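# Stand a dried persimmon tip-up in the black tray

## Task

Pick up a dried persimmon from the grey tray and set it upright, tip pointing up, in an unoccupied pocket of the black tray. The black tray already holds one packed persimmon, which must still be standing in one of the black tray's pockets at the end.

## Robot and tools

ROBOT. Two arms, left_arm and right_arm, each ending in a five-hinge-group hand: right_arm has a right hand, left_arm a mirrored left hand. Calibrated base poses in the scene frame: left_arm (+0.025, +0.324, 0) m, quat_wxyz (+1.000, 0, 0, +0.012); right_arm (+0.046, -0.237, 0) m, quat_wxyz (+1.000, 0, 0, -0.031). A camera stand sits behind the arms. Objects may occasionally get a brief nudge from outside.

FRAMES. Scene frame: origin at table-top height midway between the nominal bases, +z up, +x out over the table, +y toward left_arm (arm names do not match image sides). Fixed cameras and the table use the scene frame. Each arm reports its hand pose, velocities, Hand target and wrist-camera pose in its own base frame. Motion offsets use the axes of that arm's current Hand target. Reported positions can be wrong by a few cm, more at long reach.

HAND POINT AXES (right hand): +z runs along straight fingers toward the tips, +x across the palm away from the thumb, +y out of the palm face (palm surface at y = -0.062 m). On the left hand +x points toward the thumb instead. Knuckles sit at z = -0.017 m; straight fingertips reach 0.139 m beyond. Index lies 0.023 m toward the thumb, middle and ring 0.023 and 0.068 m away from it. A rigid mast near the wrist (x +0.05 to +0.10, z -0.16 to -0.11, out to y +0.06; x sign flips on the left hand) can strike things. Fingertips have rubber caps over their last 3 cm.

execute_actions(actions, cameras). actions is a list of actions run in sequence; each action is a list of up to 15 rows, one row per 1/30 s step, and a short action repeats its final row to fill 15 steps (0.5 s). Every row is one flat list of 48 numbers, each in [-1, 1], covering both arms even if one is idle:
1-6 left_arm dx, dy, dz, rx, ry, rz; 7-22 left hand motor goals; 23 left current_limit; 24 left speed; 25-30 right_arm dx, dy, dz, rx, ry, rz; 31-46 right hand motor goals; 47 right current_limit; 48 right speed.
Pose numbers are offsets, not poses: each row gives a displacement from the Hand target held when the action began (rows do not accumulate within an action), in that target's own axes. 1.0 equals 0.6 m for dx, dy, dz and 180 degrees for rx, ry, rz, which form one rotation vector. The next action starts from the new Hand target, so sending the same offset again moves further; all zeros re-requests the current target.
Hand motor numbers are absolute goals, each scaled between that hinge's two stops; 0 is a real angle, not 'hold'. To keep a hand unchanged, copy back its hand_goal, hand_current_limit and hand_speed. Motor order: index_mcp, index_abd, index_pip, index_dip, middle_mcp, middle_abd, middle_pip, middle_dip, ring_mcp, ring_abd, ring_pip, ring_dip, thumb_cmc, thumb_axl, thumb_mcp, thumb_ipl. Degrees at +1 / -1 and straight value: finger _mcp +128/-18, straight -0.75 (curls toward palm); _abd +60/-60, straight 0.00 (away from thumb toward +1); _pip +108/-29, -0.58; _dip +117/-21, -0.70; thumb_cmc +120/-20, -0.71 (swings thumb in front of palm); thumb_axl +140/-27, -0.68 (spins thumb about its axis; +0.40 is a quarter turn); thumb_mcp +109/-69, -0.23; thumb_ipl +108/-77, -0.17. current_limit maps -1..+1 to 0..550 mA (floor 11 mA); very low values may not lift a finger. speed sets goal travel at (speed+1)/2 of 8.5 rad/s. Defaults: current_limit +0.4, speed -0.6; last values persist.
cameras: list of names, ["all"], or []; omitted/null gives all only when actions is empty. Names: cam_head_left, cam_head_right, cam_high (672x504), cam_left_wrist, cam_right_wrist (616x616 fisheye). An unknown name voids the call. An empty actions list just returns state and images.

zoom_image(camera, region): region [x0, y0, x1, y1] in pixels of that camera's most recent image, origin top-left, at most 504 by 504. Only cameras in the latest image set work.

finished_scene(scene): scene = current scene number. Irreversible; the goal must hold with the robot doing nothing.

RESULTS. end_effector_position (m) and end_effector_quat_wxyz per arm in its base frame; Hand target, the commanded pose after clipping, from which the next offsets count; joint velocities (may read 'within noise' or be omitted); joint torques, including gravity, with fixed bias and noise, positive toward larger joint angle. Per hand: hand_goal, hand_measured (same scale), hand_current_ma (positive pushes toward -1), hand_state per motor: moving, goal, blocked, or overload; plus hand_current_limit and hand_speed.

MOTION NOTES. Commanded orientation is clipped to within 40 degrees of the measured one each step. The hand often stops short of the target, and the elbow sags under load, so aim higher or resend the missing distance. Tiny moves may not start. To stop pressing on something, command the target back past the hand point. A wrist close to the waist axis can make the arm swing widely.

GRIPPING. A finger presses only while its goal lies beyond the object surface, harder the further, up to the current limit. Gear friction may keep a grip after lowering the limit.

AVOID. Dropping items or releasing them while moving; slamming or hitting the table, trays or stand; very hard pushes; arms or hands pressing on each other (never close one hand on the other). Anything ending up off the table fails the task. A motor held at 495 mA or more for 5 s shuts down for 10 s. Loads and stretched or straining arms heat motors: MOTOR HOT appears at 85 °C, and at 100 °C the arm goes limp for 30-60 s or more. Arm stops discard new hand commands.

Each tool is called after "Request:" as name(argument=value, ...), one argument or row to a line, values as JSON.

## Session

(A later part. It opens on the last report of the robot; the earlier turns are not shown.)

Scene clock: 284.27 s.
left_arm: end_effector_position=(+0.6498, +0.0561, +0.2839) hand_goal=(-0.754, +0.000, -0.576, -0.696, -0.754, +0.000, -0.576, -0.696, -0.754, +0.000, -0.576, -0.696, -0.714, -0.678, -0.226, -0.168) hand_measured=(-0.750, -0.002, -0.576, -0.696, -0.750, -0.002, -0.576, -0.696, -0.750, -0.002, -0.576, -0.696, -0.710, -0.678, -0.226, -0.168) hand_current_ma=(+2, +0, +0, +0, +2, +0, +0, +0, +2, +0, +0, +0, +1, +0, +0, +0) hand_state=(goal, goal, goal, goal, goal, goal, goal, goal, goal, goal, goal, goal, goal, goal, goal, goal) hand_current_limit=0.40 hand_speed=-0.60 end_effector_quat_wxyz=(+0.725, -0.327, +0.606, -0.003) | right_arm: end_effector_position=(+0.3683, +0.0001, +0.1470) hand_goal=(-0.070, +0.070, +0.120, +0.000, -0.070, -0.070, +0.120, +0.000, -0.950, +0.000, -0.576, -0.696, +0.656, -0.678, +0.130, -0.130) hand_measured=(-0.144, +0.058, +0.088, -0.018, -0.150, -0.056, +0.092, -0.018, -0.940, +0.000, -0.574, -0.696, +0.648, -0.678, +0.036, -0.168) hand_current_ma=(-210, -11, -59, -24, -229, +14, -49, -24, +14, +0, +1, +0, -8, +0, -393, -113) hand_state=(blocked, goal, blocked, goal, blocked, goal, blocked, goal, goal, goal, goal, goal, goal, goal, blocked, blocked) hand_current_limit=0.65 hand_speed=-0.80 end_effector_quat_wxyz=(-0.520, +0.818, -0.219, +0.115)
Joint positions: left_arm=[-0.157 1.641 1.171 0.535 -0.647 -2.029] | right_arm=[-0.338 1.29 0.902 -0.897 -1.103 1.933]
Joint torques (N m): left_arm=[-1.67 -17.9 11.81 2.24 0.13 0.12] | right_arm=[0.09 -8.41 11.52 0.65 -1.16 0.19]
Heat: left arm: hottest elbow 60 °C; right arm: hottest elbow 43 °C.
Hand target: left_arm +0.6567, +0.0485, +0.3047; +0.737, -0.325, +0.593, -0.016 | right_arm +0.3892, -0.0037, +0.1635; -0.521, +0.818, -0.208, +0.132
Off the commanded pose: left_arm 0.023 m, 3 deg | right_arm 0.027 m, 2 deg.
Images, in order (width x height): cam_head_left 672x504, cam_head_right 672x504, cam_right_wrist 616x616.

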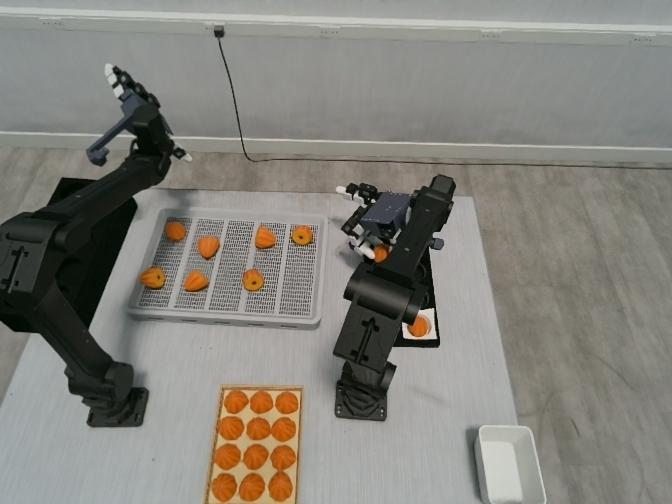

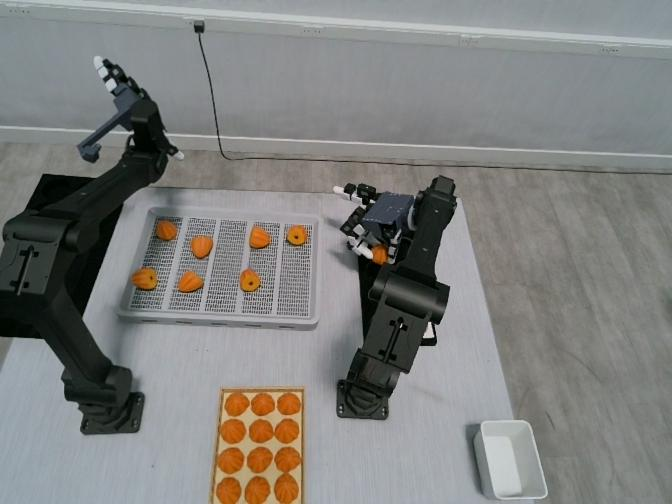

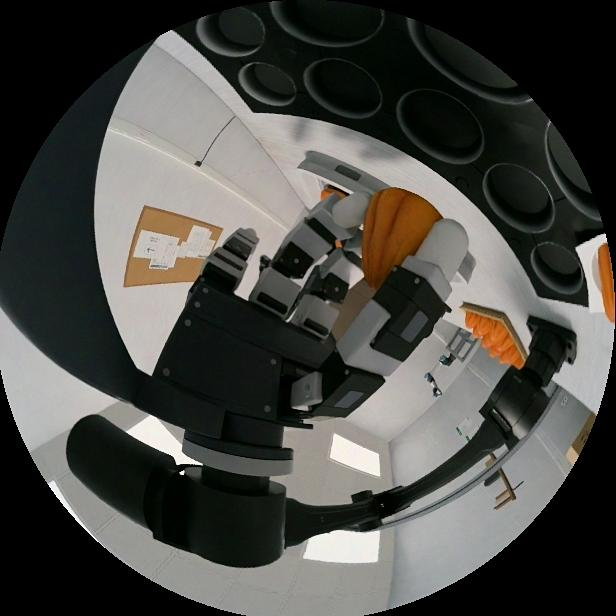

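Request:
zoom_image(
  camera="cam_head_right",
  region=[355, 220, 415, 320],
)

Request:
zoom_image(
  camera="cam_head_left",
  region=[355, 220, 415, 280],
)

Scaled by 5.040 from the camera's 672x504 image, which has a finer 960x720 frame.

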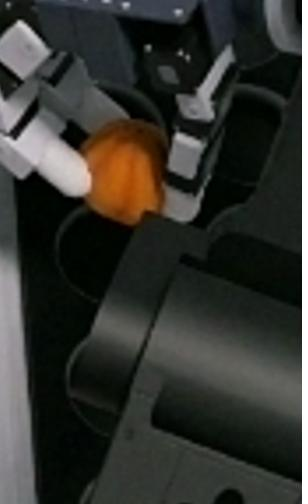

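Scaled by 8.400 from the camera's 672x504 image, which has a finer 960x720 frame.

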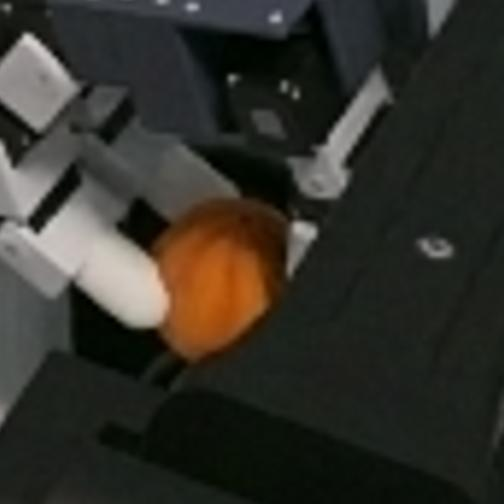

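Request:
execute_actions(
  actions=[
    [[0,0,0,0,0,0,-0.754,0,-0.576,-0.696,-0.754,0,-0.576,-0.696,-0.754,0,-0.576,-0.696,-0.714,-0.678,-0.226,-0.168,0.4,-0.6,-0.0032,0.0606,0.0151,0,0,0,-0.07,0.07,0.12,0,-0.07,-0.07,0.12,0,-0.95,0,-0.576,-0.696,0.657,-0.678,0.13,-0.13,0.65,-0.8]],
    [[0,0,0,0,0,0,-0.754,0,-0.576,-0.696,-0.754,0,-0.576,-0.696,-0.754,0,-0.576,-0.696,-0.714,-0.678,-0.226,-0.168,0.4,-0.6,-0.0032,0.0606,0.0151,0,0,0,-0.07,0.07,0.12,0,-0.07,-0.07,0.12,0,-0.95,0,-0.576,-0.696,0.657,-0.678,0.13,-0.13,0.65,-0.8]],
  ],
  cameras=["cam_right_wrist","cam_head_left","cam_head_right"],
)

Request:
zoom_image(
  camera="cam_head_right",
  region=[350, 230, 420, 310],
)

Request:
zoom_image(
  camera="cam_right_wrist",
  region=[266, 50, 566, 350],
)

Request:
zoom_image(
  camera="cam_head_left",
  region=[350, 230, 420, 310],
)

Scene clock: 390.07 s.
left_arm: end_effector_position=(+0.6498, +0.0561, +0.2839) hand_goal=(-0.754, +0.000, -0.576, -0.696, -0.754, +0.000, -0.576, -0.696, -0.754, +0.000, -0.576, -0.696, -0.714, -0.678, -0.226, -0.168) hand_measured=(-0.750, -0.002, -0.576, -0.696, -0.750, -0.002, -0.576, -0.696, -0.750, -0.002, -0.576, -0.696, -0.710, -0.678, -0.226, -0.168) hand_current_ma=(+2, +0, +0, +0, +2, +0, +0, +0, +2, +0, +0, +0, +1, +0, +0, +0) hand_state=(goal, goal, goal, goal, goal, goal, goal, goal, goal, goal, goal, goal, goal, goal, goal, goal) hand_current_limit=0.40 hand_speed=-0.60 end_effector_quat_wxyz=(+0.725, -0.327, +0.606, -0.003) | right_arm: end_effector_position=(+0.3728, -0.0101, +0.0878) hand_goal=(-0.070, +0.070, +0.120, +0.000, -0.070, -0.070, +0.120, +0.000, -0.950, +0.000, -0.576, -0.696, +0.656, -0.678, +0.130, -0.130) hand_measured=(-0.144, +0.058, +0.088, -0.018, -0.150, -0.056, +0.092, -0.018, -0.940, +0.000, -0.574, -0.696, +0.648, -0.678, +0.036, -0.168) hand_current_ma=(-210, -11, -59, -24, -229, +14, -49, -24, +14, +0, +1, +0, -8, +0, -393, -113) hand_state=(blocked, goal, blocked, goal, blocked, goal, blocked, goal, goal, goal, goal, goal, goal, goal, blocked, blocked) hand_current_limit=0.65 hand_speed=-0.80 end_effector_quat_wxyz=(-0.521, +0.818, -0.213, +0.121)
Joint positions: left_arm=[-0.157 1.641 1.171 0.535 -0.647 -2.029] | right_arm=[-0.362 1.393 0.826 -0.752 -1.113 1.876]
Joint torques (N m): left_arm=[-1.61 -17.85 11.9 2.25 0.12 0.14] | right_arm=[-0.97 -9.64 7.76 0.55 -1.16 0.01]
Heat: left arm: hottest elbow 61 °C; right arm: hottest elbow 45 °C.
Hand target: left_arm +0.6567, +0.0485, +0.3047; +0.737, -0.325, +0.593, -0.016 | right_arm +0.3789, -0.0145, +0.0898; -0.521, +0.818, -0.207, +0.132
Off the commanded pose: left_arm 0.023 m, 3 deg | right_arm 0.008 m, 1 deg.
Images, in order (width x height): cam_head_left 672x504, cam_head_right 672x504, cam_right_wrist 616x616.

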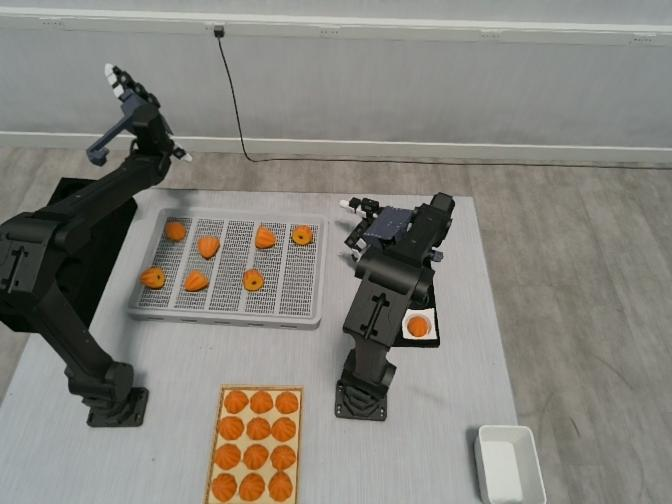

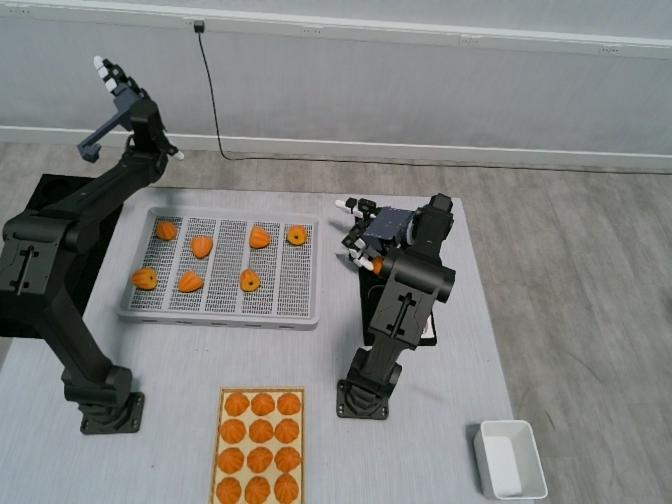

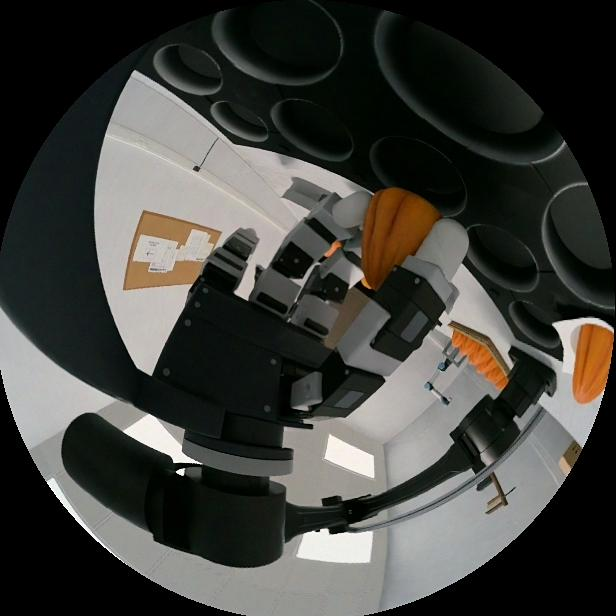

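Scaled by 6.300 from the camera's 672x504 image, which has a finer 960x720 frame.

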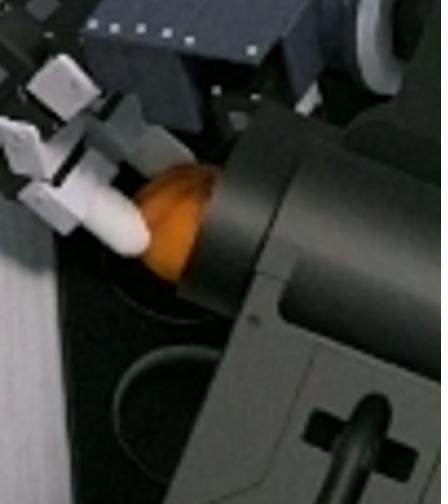

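Scaled by 1.680 from the camera's 616x616 image, which has a finer 880x880 frame.

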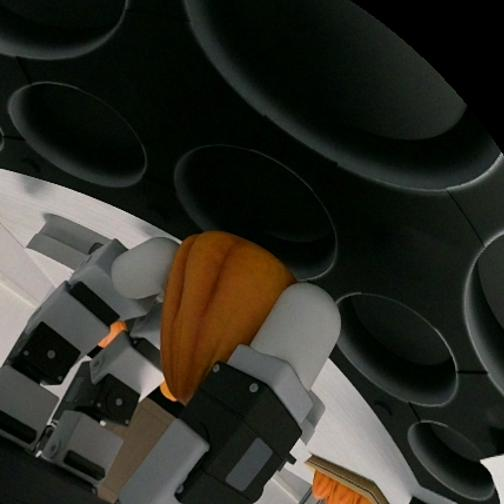

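Scaled by 6.300 from the camera's 672x504 image, which has a finer 960x720 frame.

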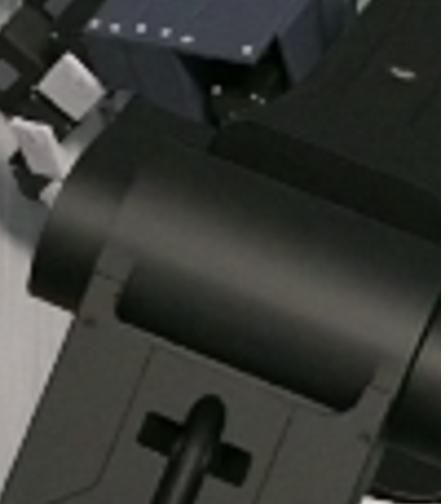

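Request:
execute_actions(
  actions=[
    [[0,0,0,0,0,0,-0.754,0,-0.576,-0.696,-0.754,0,-0.576,-0.696,-0.754,0,-0.576,-0.696,-0.714,-0.678,-0.226,-0.168,0.4,-0.6,0,0.0152,0.007,0,0,0,-0.07,0.07,0.12,0,-0.07,-0.07,0.12,0,-0.95,0,-0.576,-0.696,0.657,-0.678,0.13,-0.13,0.65,-0.8]],
  ],
  cameras=["cam_head_right","cam_right_wrist"],
)

Request:
zoom_image(
  camera="cam_head_right",
  region=[350, 230, 430, 310],
)

Request:
zoom_image(
  camera="cam_right_wrist",
  region=[180, 200, 424, 444],
)

Scene clock: 438.90 s.
left_arm: end_effector_position=(+0.6498, +0.0561, +0.2839) hand_goal=(-0.754, +0.000, -0.576, -0.696, -0.754, +0.000, -0.576, -0.696, -0.754, +0.000, -0.576, -0.696, -0.714, -0.678, -0.226, -0.168) hand_measured=(-0.750, -0.002, -0.576, -0.696, -0.750, -0.002, -0.576, -0.696, -0.750, -0.002, -0.576, -0.696, -0.710, -0.678, -0.226, -0.168) hand_current_ma=(+2, +0, +0, +0, +2, +0, +0, +0, +2, +0, +0, +0, +1, +0, +0, +0) hand_state=(goal, goal, goal, goal, goal, goal, goal, goal, goal, goal, goal, goal, goal, goal, goal, goal) hand_current_limit=0.40 hand_speed=-0.60 end_effector_quat_wxyz=(+0.725, -0.327, +0.606, -0.003) | right_arm: end_effector_position=(+0.3757, -0.0113, +0.0824) hand_goal=(-0.070, +0.070, +0.120, +0.000, -0.070, -0.070, +0.120, +0.000, -0.950, +0.000, -0.576, -0.696, +0.656, -0.678, +0.130, -0.130) hand_measured=(-0.144, +0.058, +0.088, -0.018, -0.150, -0.056, +0.092, -0.018, -0.940, +0.000, -0.574, -0.696, +0.648, -0.678, +0.036, -0.168) hand_current_ma=(-210, -11, -59, -24, -229, +14, -49, -24, +14, +0, +1, +0, -8, +0, -393, -113) hand_state=(blocked, goal, blocked, goal, blocked, goal, blocked, goal, goal, goal, goal, goal, goal, goal, blocked, blocked) hand_current_limit=0.65 hand_speed=-0.80 end_effector_quat_wxyz=(-0.520, +0.818, -0.209, +0.128)
Joint positions: left_arm=[-0.157 1.641 1.171 0.535 -0.647 -2.029] | right_arm=[-0.362 1.402 0.818 -0.721 -1.113 1.874]
Joint torques (N m): left_arm=[-1.38 -17.85 11.85 2.24 0.11 0.13] | right_arm=[-0.97 -9.23 7.21 0.59 -1.16 0.01]
Heat: left arm: hottest elbow 61 °C; right arm: hottest elbow 45 °C.
Hand target: left_arm +0.6567, +0.0485, +0.3047; +0.737, -0.325, +0.593, -0.016 | right_arm +0.3789, -0.0145, +0.0798; -0.521, +0.818, -0.208, +0.132
Off the commanded pose: left_arm 0.023 m, 3 deg | right_arm 0.005 m, 1 deg.
Images, in order (width x height): cam_head_right 672x504, cam_right_wrist 616x616.

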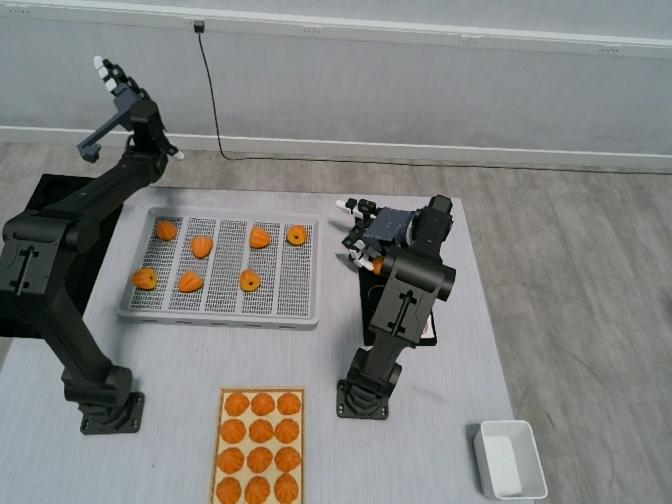

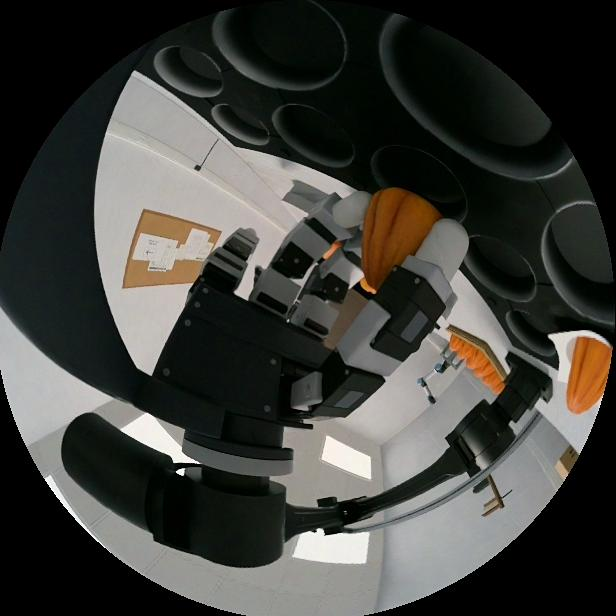

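Scaled by 6.300 from the camera's 672x504 image, which has a finer 960x720 frame.

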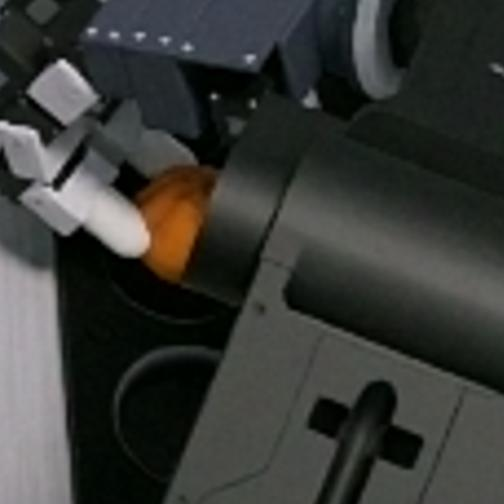

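Scaled by 2.066 from the camera's 616x616 image, which has a finer 880x880 frame.

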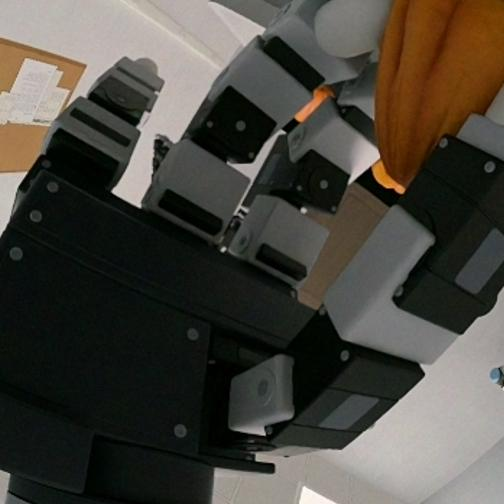

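Request:
execute_actions(
  actions=[
    [[0,0,0,0,0,0,-0.754,0,-0.576,-0.696,-0.754,0,-0.576,-0.696,-0.754,0,-0.576,-0.696,-0.714,-0.678,-0.226,-0.168,0.4,-0.6,0,0.0106,0.0049,0,0,0,-0.07,0.07,0.12,0,-0.07,-0.07,0.12,0,-0.95,0,-0.576,-0.696,0.657,-0.678,0.13,-0.13,0.65,-0.8]],
  ],
  cameras=["cam_head_right","cam_right_wrist"],
)

Request:
zoom_image(
  camera="cam_head_right",
  region=[350, 230, 430, 310],
)

Request:
zoom_image(
  camera="cam_right_wrist",
  region=[320, 100, 520, 300],
)

Scene clock: 448.57 s.
left_arm: end_effector_position=(+0.6498, +0.0561, +0.2839) hand_goal=(-0.754, +0.000, -0.576, -0.696, -0.754, +0.000, -0.576, -0.696, -0.754, +0.000, -0.576, -0.696, -0.714, -0.678, -0.226, -0.168) hand_measured=(-0.750, -0.002, -0.576, -0.696, -0.750, -0.002, -0.576, -0.696, -0.750, -0.002, -0.576, -0.696, -0.710, -0.678, -0.226, -0.168) hand_current_ma=(+2, +0, +0, +0, +2, +0, +0, +0, +2, +0, +0, +0, +1, +0, +0, +0) hand_state=(goal, goal, goal, goal, goal, goal, goal, goal, goal, goal, goal, goal, goal, goal, goal, goal) hand_current_limit=0.40 hand_speed=-0.60 end_effector_quat_wxyz=(+0.725, -0.327, +0.606, -0.003) | right_arm: end_effector_position=(+0.3757, -0.0113, +0.0752) hand_goal=(-0.070, +0.070, +0.120, +0.000, -0.070, -0.070, +0.120, +0.000, -0.950, +0.000, -0.576, -0.696, +0.656, -0.678, +0.130, -0.130) hand_measured=(-0.144, +0.058, +0.088, -0.018, -0.150, -0.056, +0.092, -0.018, -0.940, +0.000, -0.574, -0.696, +0.648, -0.678, +0.036, -0.168) hand_current_ma=(-210, -11, -59, -24, -229, +14, -49, -24, +14, +0, +1, +0, -8, +0, -393, -113) hand_state=(blocked, goal, blocked, goal, blocked, goal, blocked, goal, goal, goal, goal, goal, goal, goal, blocked, blocked) hand_current_limit=0.65 hand_speed=-0.80 end_effector_quat_wxyz=(-0.520, +0.818, -0.209, +0.127)
Joint positions: left_arm=[-0.157 1.641 1.171 0.535 -0.647 -2.029] | right_arm=[-0.362 1.415 0.808 -0.699 -1.113 1.874]
Joint torques (N m): left_arm=[-1.55 -18.37 11.88 2.26 0.13 0.13] | right_arm=[-0.85 -9.29 7.13 0.59 -1.15 0.02]
Heat: left arm: hottest elbow 61 °C; right arm: hottest elbow 43 °C.
Hand target: left_arm +0.6567, +0.0485, +0.3047; +0.737, -0.325, +0.593, -0.016 | right_arm +0.3789, -0.0145, +0.0728; -0.521, +0.818, -0.208, +0.132
Off the commanded pose: left_arm 0.023 m, 3 deg | right_arm 0.005 m, 1 deg.
Images, in order (width x height): cam_head_right 672x504, cam_right_wrist 616x616.

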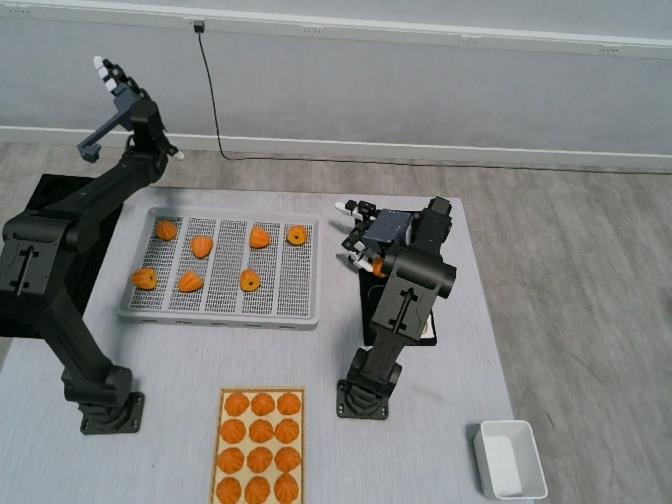

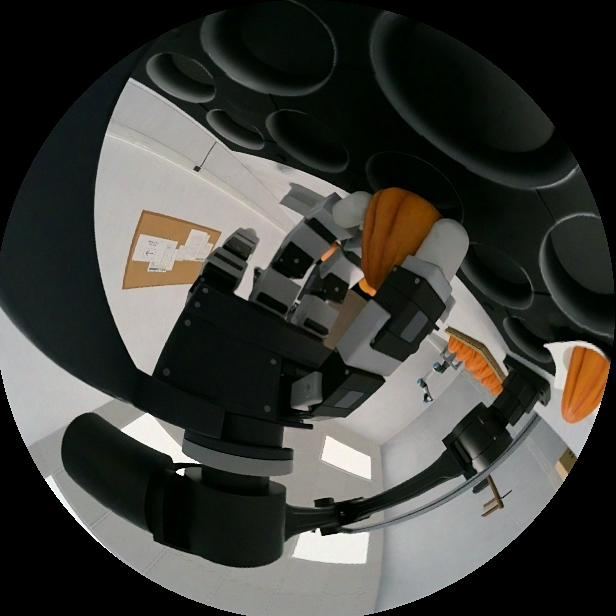

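Scaled by 6.300 from the camera's 672x504 image, which has a finer 960x720 frame.

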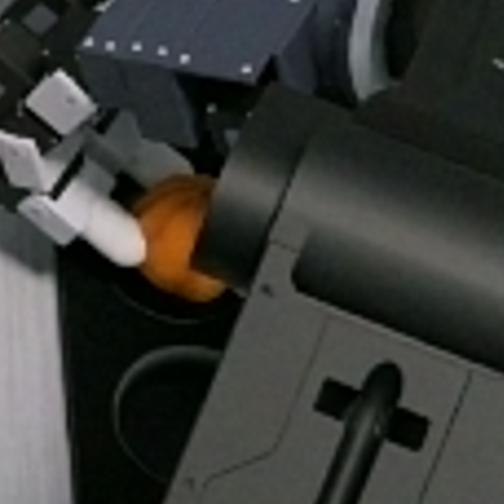

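Scaled by 2.520 from the camera's 616x616 image, which has a finer 880x880 frame.

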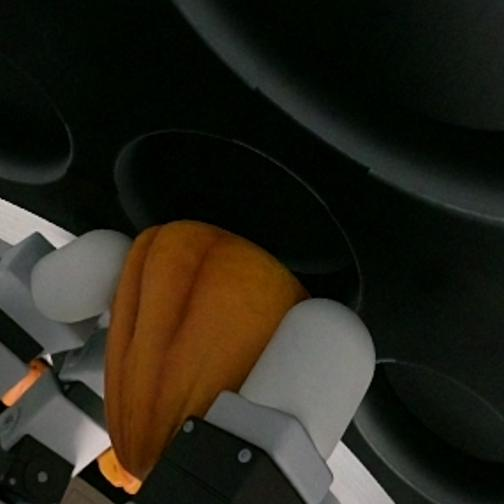

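Request:
execute_actions(
  actions=[
    [[0,0,0,0,0,0,-0.754,0,-0.576,-0.696,-0.754,0,-0.576,-0.696,-0.754,0,-0.576,-0.696,-0.714,-0.678,-0.226,-0.168,0.4,-0.6,0,0.0106,0.0049,0,0,0,-0.07,0.07,0.12,0,-0.07,-0.07,0.12,0,-0.95,0,-0.576,-0.696,0.657,-0.678,0.13,-0.13,0.65,-0.8]],
  ],
  cameras=["cam_head_right","cam_right_wrist"],
)

Request:
zoom_image(
  camera="cam_head_right",
  region=[350, 230, 430, 310],
)

Request:
zoom_image(
  camera="cam_right_wrist",
  region=[320, 100, 520, 300],
)

Scene clock: 456.00 s.
left_arm: end_effector_position=(+0.6498, +0.0561, +0.2839) hand_goal=(-0.754, +0.000, -0.576, -0.696, -0.754, +0.000, -0.576, -0.696, -0.754, +0.000, -0.576, -0.696, -0.714, -0.678, -0.226, -0.168) hand_measured=(-0.750, -0.002, -0.576, -0.696, -0.750, -0.002, -0.576, -0.696, -0.750, -0.002, -0.576, -0.696, -0.710, -0.678, -0.226, -0.168) hand_current_ma=(+2, +0, +0, +0, +2, +0, +0, +0, +2, +0, +0, +0, +1, +0, +0, +0) hand_state=(goal, goal, goal, goal, goal, goal, goal, goal, goal, goal, goal, goal, goal, goal, goal, goal) hand_current_limit=0.40 hand_speed=-0.60 end_effector_quat_wxyz=(+0.725, -0.327, +0.606, -0.003) | right_arm: end_effector_position=(+0.3758, -0.0113, +0.0683) hand_goal=(-0.070, +0.070, +0.120, +0.000, -0.070, -0.070, +0.120, +0.000, -0.950, +0.000, -0.576, -0.696, +0.656, -0.678, +0.130, -0.130) hand_measured=(-0.144, +0.058, +0.088, -0.018, -0.150, -0.056, +0.092, -0.018, -0.940, +0.000, -0.574, -0.696, +0.648, -0.678, +0.036, -0.168) hand_current_ma=(-210, -11, -59, -24, -229, +14, -49, -24, +14, +0, +1, +0, -8, +0, -393, -113) hand_state=(blocked, goal, blocked, goal, blocked, goal, blocked, goal, goal, goal, goal, goal, goal, goal, blocked, blocked) hand_current_limit=0.65 hand_speed=-0.80 end_effector_quat_wxyz=(-0.520, +0.818, -0.209, +0.128)
Joint positions: left_arm=[-0.157 1.641 1.171 0.535 -0.647 -2.029] | right_arm=[-0.362 1.428 0.799 -0.677 -1.113 1.874]
Joint torques (N m): left_arm=[-1.49 -17.79 11.82 2.25 0.12 0.13] | right_arm=[-0.97 -9.47 7.04 0.57 -1.16 0.01]
Heat: left arm: hottest elbow 61 °C; right arm: hottest elbow 43 °C.
Hand target: left_arm +0.6567, +0.0485, +0.3047; +0.737, -0.325, +0.593, -0.016 | right_arm +0.3789, -0.0146, +0.0658; -0.521, +0.818, -0.208, +0.132
Off the commanded pose: left_arm 0.023 m, 3 deg | right_arm 0.005 m, 1 deg.
Images, in order (width x height): cam_head_right 672x504, cam_right_wrist 616x616.

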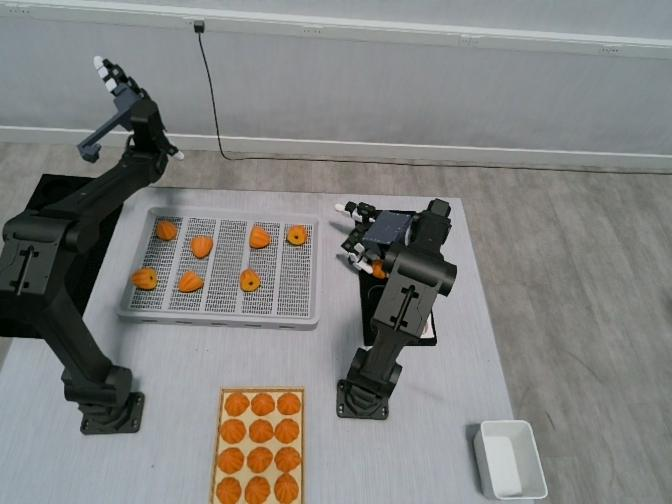

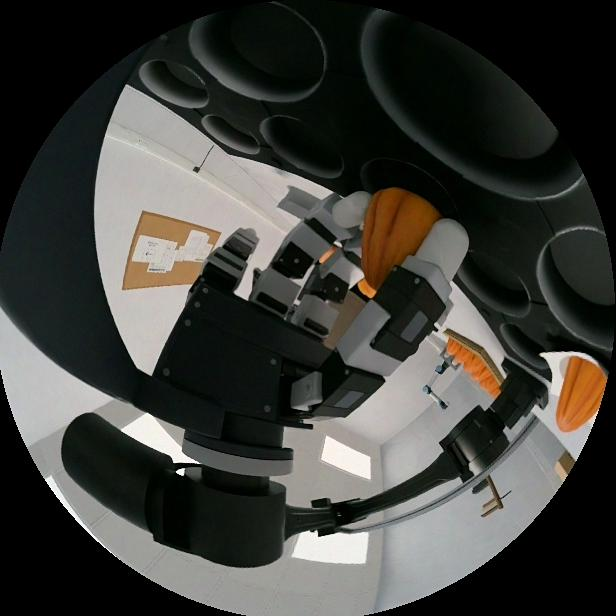

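Scaled by 6.300 from the camera's 672x504 image, which has a finer 960x720 frame.

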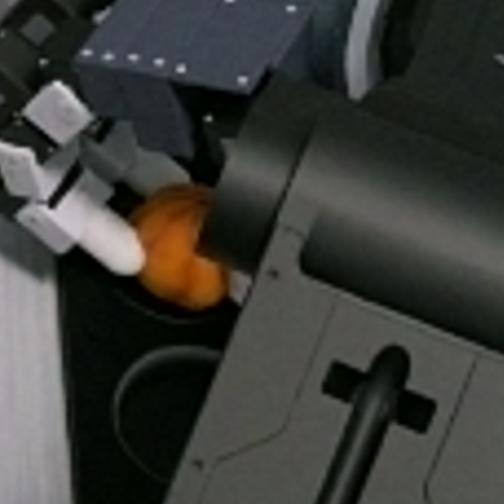

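Scaled by 2.520 from the camera's 616x616 image, which has a finer 880x880 frame.

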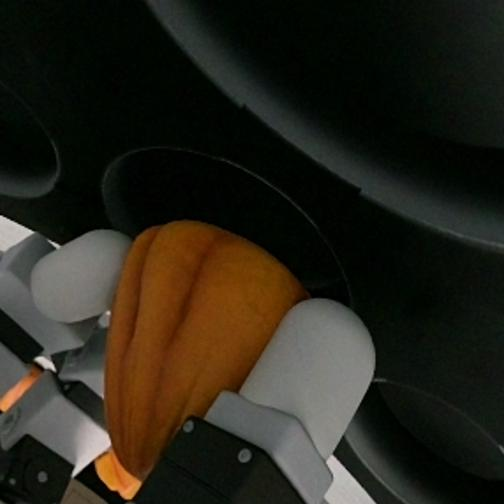

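Request:
execute_actions(
  actions=[
    [[0,0,0,0,0,0,-0.754,0,-0.576,-0.696,-0.754,0,-0.576,-0.696,-0.754,0,-0.576,-0.696,-0.714,-0.678,-0.226,-0.168,0.4,-0.6,0,0.0106,0.0049,0,0,0,-0.07,0.07,0.12,0,-0.07,-0.07,0.12,0,-0.95,0,-0.576,-0.696,0.657,-0.678,0.13,-0.13,0.65,-0.8]],
  ],
  cameras=["cam_head_right","cam_right_wrist"],
)

Request:
zoom_image(
  camera="cam_head_right",
  region=[350, 230, 430, 310],
)

Request:
zoom_image(
  camera="cam_right_wrist",
  region=[320, 100, 520, 300],
)

Scene clock: 463.90 s.
left_arm: end_effector_position=(+0.6498, +0.0561, +0.2839) hand_goal=(-0.754, +0.000, -0.576, -0.696, -0.754, +0.000, -0.576, -0.696, -0.754, +0.000, -0.576, -0.696, -0.714, -0.678, -0.226, -0.168) hand_measured=(-0.750, -0.002, -0.576, -0.696, -0.750, -0.002, -0.576, -0.696, -0.750, -0.002, -0.576, -0.696, -0.710, -0.678, -0.226, -0.168) hand_current_ma=(+2, +0, +0, +0, +2, +0, +0, +0, +2, +0, +0, +0, +1, +0, +0, +0) hand_state=(goal, goal, goal, goal, goal, goal, goal, goal, goal, goal, goal, goal, goal, goal, goal, goal) hand_current_limit=0.40 hand_speed=-0.60 end_effector_quat_wxyz=(+0.725, -0.327, +0.606, -0.003) | right_arm: end_effector_position=(+0.3761, -0.0113, +0.0620) hand_goal=(-0.070, +0.070, +0.120, +0.000, -0.070, -0.070, +0.120, +0.000, -0.950, +0.000, -0.576, -0.696, +0.656, -0.678, +0.130, -0.130) hand_measured=(-0.144, +0.058, +0.088, -0.018, -0.150, -0.056, +0.092, -0.018, -0.940, +0.000, -0.574, -0.696, +0.648, -0.678, +0.036, -0.168) hand_current_ma=(-210, -11, -59, -24, -229, +14, -49, -24, +14, +0, +1, +0, -9, +0, -393, -113) hand_state=(blocked, goal, blocked, goal, blocked, goal, blocked, goal, goal, goal, goal, goal, goal, goal, blocked, blocked) hand_current_limit=0.65 hand_speed=-0.80 end_effector_quat_wxyz=(-0.520, +0.818, -0.208, +0.128)
Joint positions: left_arm=[-0.157 1.641 1.171 0.535 -0.647 -2.029] | right_arm=[-0.362 1.44 0.791 -0.656 -1.114 1.874]
Joint torques (N m): left_arm=[-1.49 -17.9 11.85 2.28 0.11 0.13] | right_arm=[-0.73 -9.41 6.84 0.64 -1.15 0]
Heat: left arm: hottest elbow 61 °C; right arm: hottest elbow 43 °C.
Hand target: left_arm +0.6567, +0.0485, +0.3047; +0.737, -0.325, +0.593, -0.016 | right_arm +0.3788, -0.0146, +0.0588; -0.521, +0.818, -0.208, +0.132
Off the commanded pose: left_arm 0.023 m, 3 deg | right_arm 0.005 m, 0 deg.
Images, in order (width x height): cam_head_right 672x504, cam_right_wrist 616x616.

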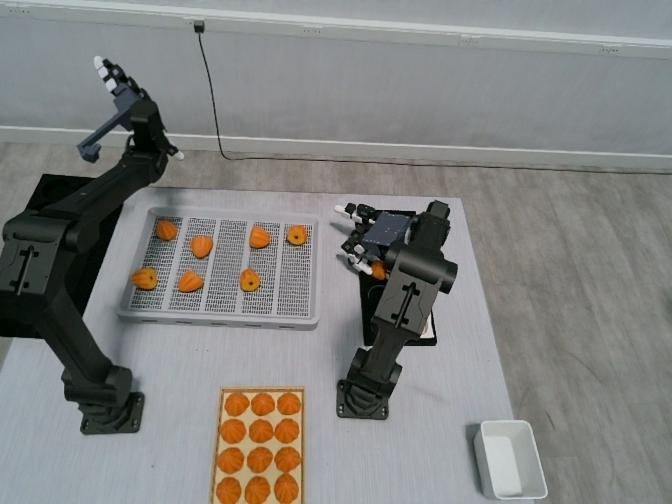

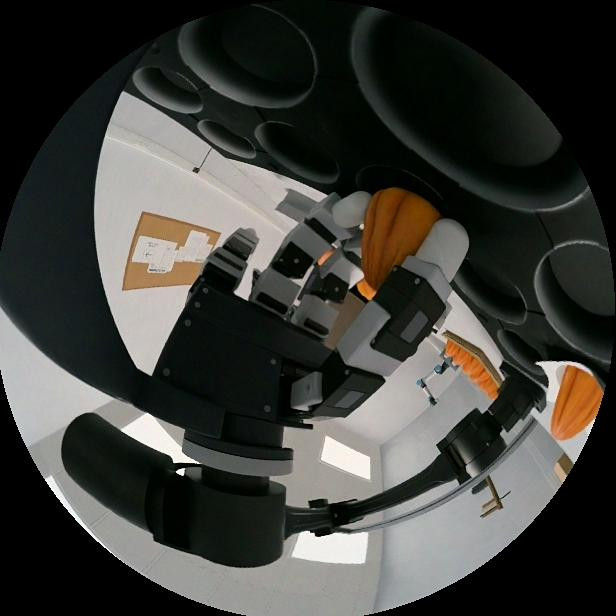

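Scaled by 6.300 from the camera's 672x504 image, which has a finer 960x720 frame.

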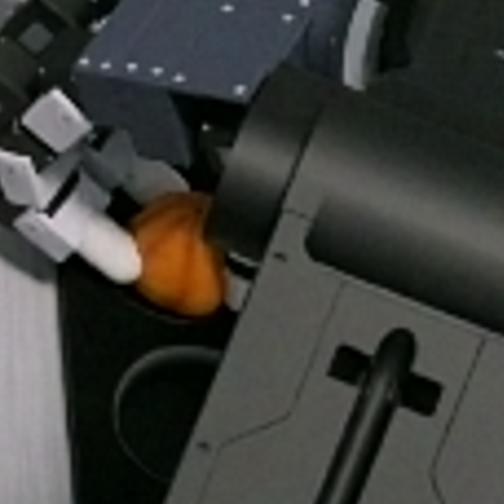

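Scaled by 2.520 from the camera's 616x616 image, which has a finer 880x880 frame.

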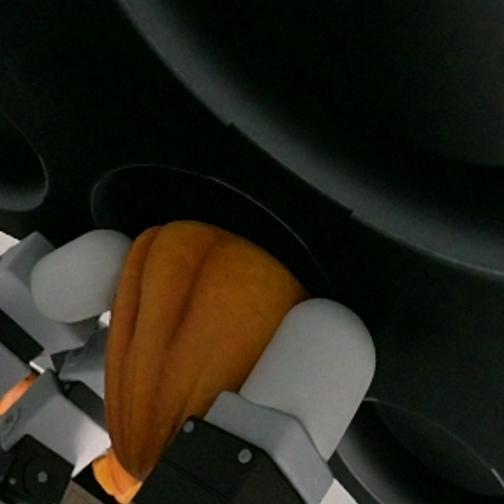

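Request:
execute_actions(
  actions=[
    [[0,0,0,0,0,0,-0.754,0,-0.576,-0.696,-0.754,0,-0.576,-0.696,-0.754,0,-0.576,-0.696,-0.714,-0.678,-0.226,-0.168,0.4,-0.6,0,0.0076,0.0035,0,0,0,-0.07,0.07,0.12,0,-0.07,-0.07,0.12,0,-0.95,0,-0.576,-0.696,0.657,-0.678,0.13,-0.13,0.65,-0.8]],
  ],
  cameras=["cam_head_right","cam_right_wrist"],
)

Request:
zoom_image(
  camera="cam_right_wrist",
  region=[320, 100, 520, 300],
)

Scene clock: 473.10 s.
left_arm: end_effector_position=(+0.6498, +0.0561, +0.2839) hand_goal=(-0.754, +0.000, -0.576, -0.696, -0.754, +0.000, -0.576, -0.696, -0.754, +0.000, -0.576, -0.696, -0.714, -0.678, -0.226, -0.168) hand_measured=(-0.750, -0.002, -0.576, -0.696, -0.750, -0.002, -0.576, -0.696, -0.750, -0.002, -0.576, -0.696, -0.710, -0.678, -0.226, -0.168) hand_current_ma=(+2, +0, +0, +0, +2, +0, +0, +0, +2, +0, +0, +0, +1, +0, +0, +0) hand_state=(goal, goal, goal, goal, goal, goal, goal, goal, goal, goal, goal, goal, goal, goal, goal, goal) hand_current_limit=0.40 hand_speed=-0.60 end_effector_quat_wxyz=(+0.725, -0.327, +0.606, -0.003) | right_arm: end_effector_position=(+0.3780, -0.0121, +0.0621) hand_goal=(-0.070, +0.070, +0.120, +0.000, -0.070, -0.070, +0.120, +0.000, -0.950, +0.000, -0.576, -0.696, +0.656, -0.678, +0.130, -0.130) hand_measured=(-0.144, +0.058, +0.088, -0.018, -0.144, -0.056, +0.092, -0.018, -0.940, +0.000, -0.574, -0.696, +0.636, -0.680, +0.036, -0.168) hand_current_ma=(-210, -11, -59, -24, -204, +14, -49, -24, +14, +0, +1, +0, -28, -2, -393, -113) hand_state=(blocked, goal, blocked, goal, blocked, goal, blocked, goal, goal, goal, goal, goal, goal, goal, blocked, blocked) hand_current_limit=0.65 hand_speed=-0.80 end_effector_quat_wxyz=(-0.520, +0.818, -0.206, +0.132)
Joint positions: left_arm=[-0.157 1.641 1.171 0.535 -0.647 -2.029] | right_arm=[-0.362 1.44 0.791 -0.646 -1.115 1.874]
Joint torques (N m): left_arm=[-1.49 -18.02 11.85 2.28 0.12 0.12] | right_arm=[-0.97 -8.47 6.48 0.9 -1.11 -0.01]
Heat: left arm: hottest elbow 61 °C; right arm: hottest elbow 42 °C.
Hand target: left_arm +0.6567, +0.0485, +0.3047; +0.737, -0.325, +0.593, -0.016 | right_arm +0.3790, -0.0146, +0.0539; -0.521, +0.818, -0.207, +0.132
Off the commanded pose: left_arm 0.023 m, 3 deg | right_arm 0.009 m, 0 deg.
Images, in order (width x height): cam_head_right 672x504, cam_right_wrist 616x616.

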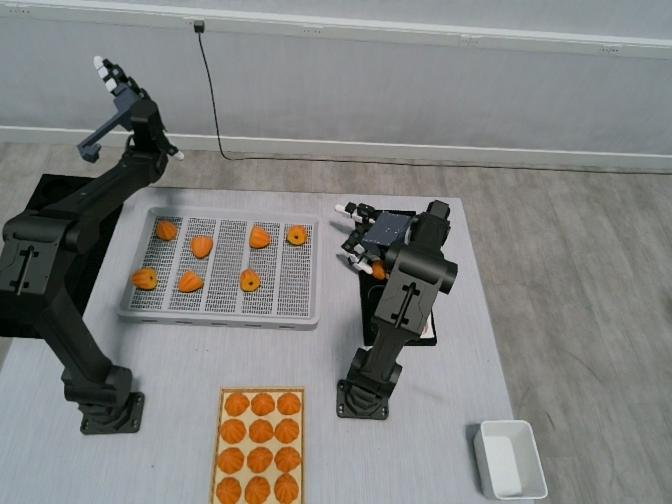

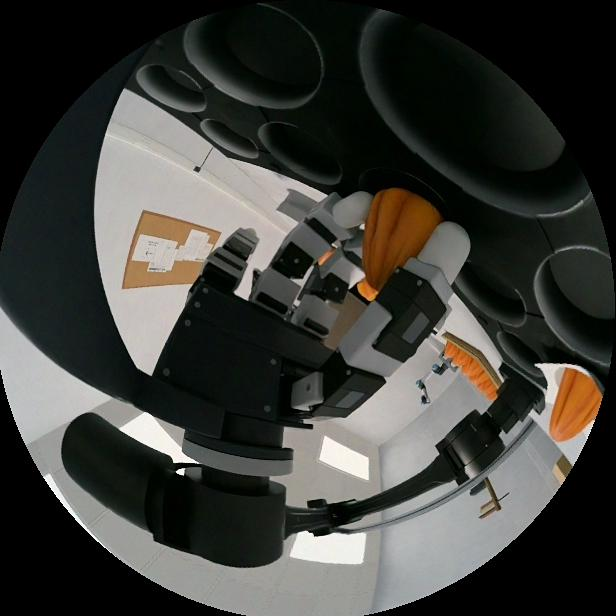

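Scaled by 2.520 from the camera's 616x616 image, which has a finer 880x880 frame.

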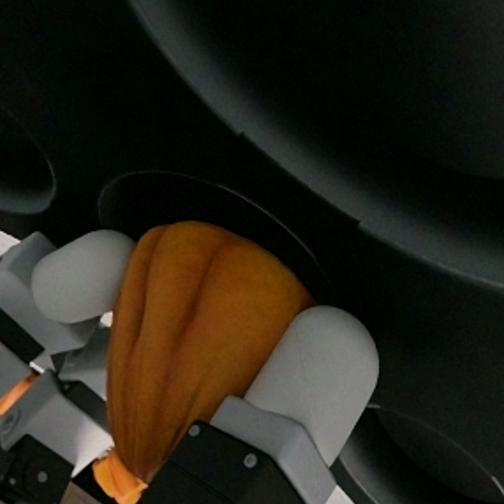

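Request:
execute_actions(
  actions=[
    [[0,0,0,0,0,0,-0.754,0,-0.576,-0.696,-0.754,0,-0.576,-0.696,-0.754,0,-0.576,-0.696,-0.714,-0.678,-0.226,-0.168,0.4,-0.6,0,-0.0091,-0.0042,0,0,0,-0.12,0.07,0.12,0,-0.08,-0.07,0.12,0,-0.95,0,-0.576,-0.696,0.657,-0.678,0.10,-0.13,0.6,-0.85]],
    [[0,0,0,0,0,0,-0.754,0,-0.576,-0.696,-0.754,0,-0.576,-0.696,-0.754,0,-0.576,-0.696,-0.714,-0.678,-0.226,-0.168,0.4,-0.6,0,0,0,0,0,0,-0.16,0.07,0.11,-0.01,-0.12,-0.07,0.11,-0.01,-0.95,0,-0.576,-0.696,0.657,-0.678,0.06,-0.145,0.5,-0.85]],
  ],
  cameras=["cam_head_right","cam_right_wrist"],
)

Request:
zoom_image(
  camera="cam_right_wrist",
  region=[320, 100, 520, 300],
)

Request:
zoom_image(
  camera="cam_head_right",
  region=[350, 230, 430, 310],
)

Scene clock: 482.70 s.
left_arm: end_effector_position=(+0.6498, +0.0561, +0.2839) hand_goal=(-0.754, +0.000, -0.576, -0.696, -0.754, +0.000, -0.576, -0.696, -0.754, +0.000, -0.576, -0.696, -0.714, -0.678, -0.226, -0.168) hand_measured=(-0.750, -0.002, -0.576, -0.696, -0.750, -0.002, -0.576, -0.696, -0.750, -0.002, -0.576, -0.696, -0.710, -0.678, -0.226, -0.168) hand_current_ma=(+2, +0, +0, +0, +2, +0, +0, +0, +2, +0, +0, +0, +1, +0, +0, +0) hand_state=(goal, goal, goal, goal, goal, goal, goal, goal, goal, goal, goal, goal, goal, goal, goal, goal) hand_current_limit=0.40 hand_speed=-0.60 end_effector_quat_wxyz=(+0.725, -0.327, +0.606, -0.003) | right_arm: end_effector_position=(+0.3780, -0.0119, +0.0623) hand_goal=(-0.160, +0.070, +0.110, -0.010, -0.120, -0.070, +0.110, -0.010, -0.950, +0.000, -0.576, -0.696, +0.656, -0.678, +0.060, -0.146) hand_measured=(-0.170, +0.062, +0.100, -0.016, -0.136, -0.056, +0.098, -0.016, -0.940, +0.000, -0.574, -0.696, +0.636, -0.682, +0.030, -0.168) hand_current_ma=(-13, -6, -12, -5, -21, +14, -15, -5, +14, +0, +1, +0, -28, -3, -77, -54) hand_state=(goal, goal, goal, goal, goal, goal, goal, goal, goal, goal, goal, goal, goal, goal, blocked, blocked) hand_current_limit=0.50 hand_speed=-0.85 end_effector_quat_wxyz=(-0.521, +0.818, -0.206, +0.132)
Joint positions: left_arm=[-0.157 1.641 1.171 0.535 -0.647 -2.029] | right_arm=[-0.363 1.44 0.791 -0.646 -1.117 1.874]
Joint torques (N m): left_arm=[-1.61 -17.9 11.88 2.26 0.11 0.12] | right_arm=[-0.91 -9.29 7.01 0.13 -1.02 0.01]
Heat: left arm: hottest elbow 61 °C; right arm: hottest elbow 41 °C.
Hand target: left_arm +0.6567, +0.0485, +0.3047; +0.737, -0.325, +0.593, -0.016 | right_arm +0.3790, -0.0146, +0.0599; -0.521, +0.818, -0.207, +0.132
Off the commanded pose: left_arm 0.023 m, 3 deg | right_arm 0.004 m, 0 deg.
Images, in order (width x height): cam_head_right 672x504, cam_right_wrist 616x616.

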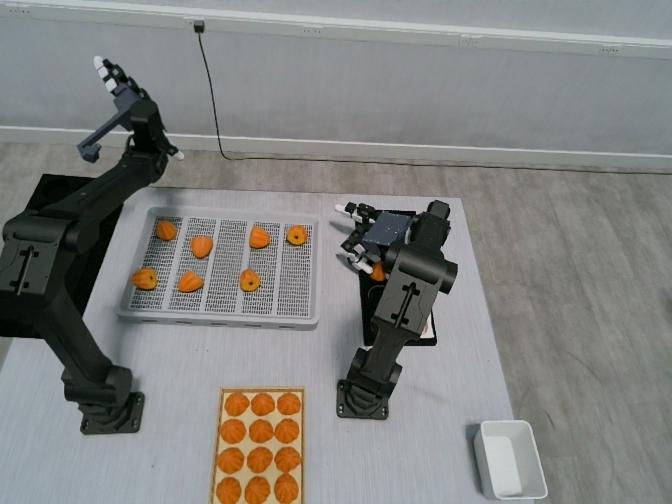

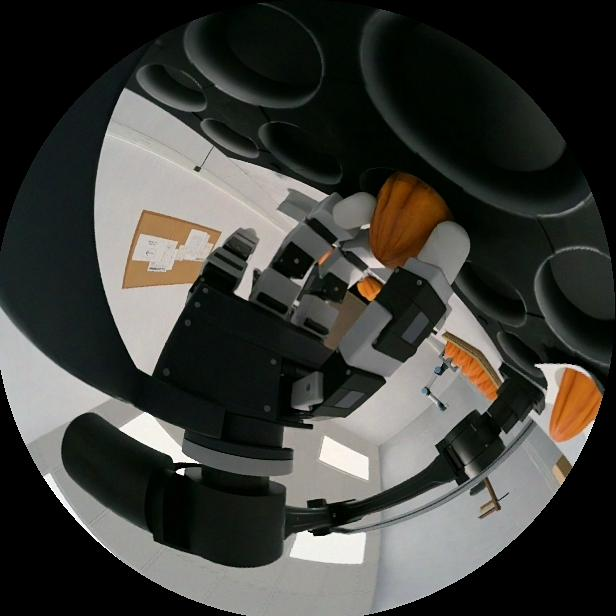

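Scaled by 2.520 from the camera's 616x616 image, which has a finer 880x880 frame.

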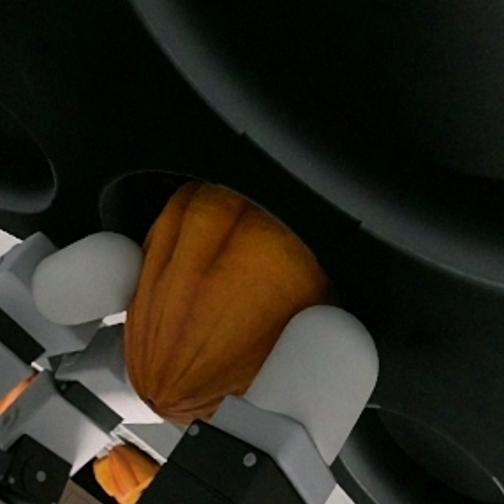

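Scaled by 6.300 from the camera's 672x504 image, which has a finer 960x720 frame.

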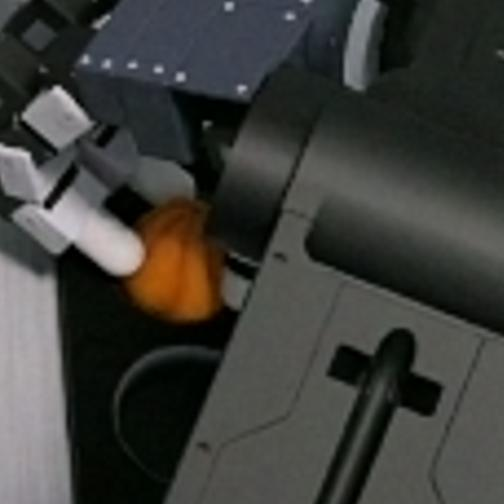

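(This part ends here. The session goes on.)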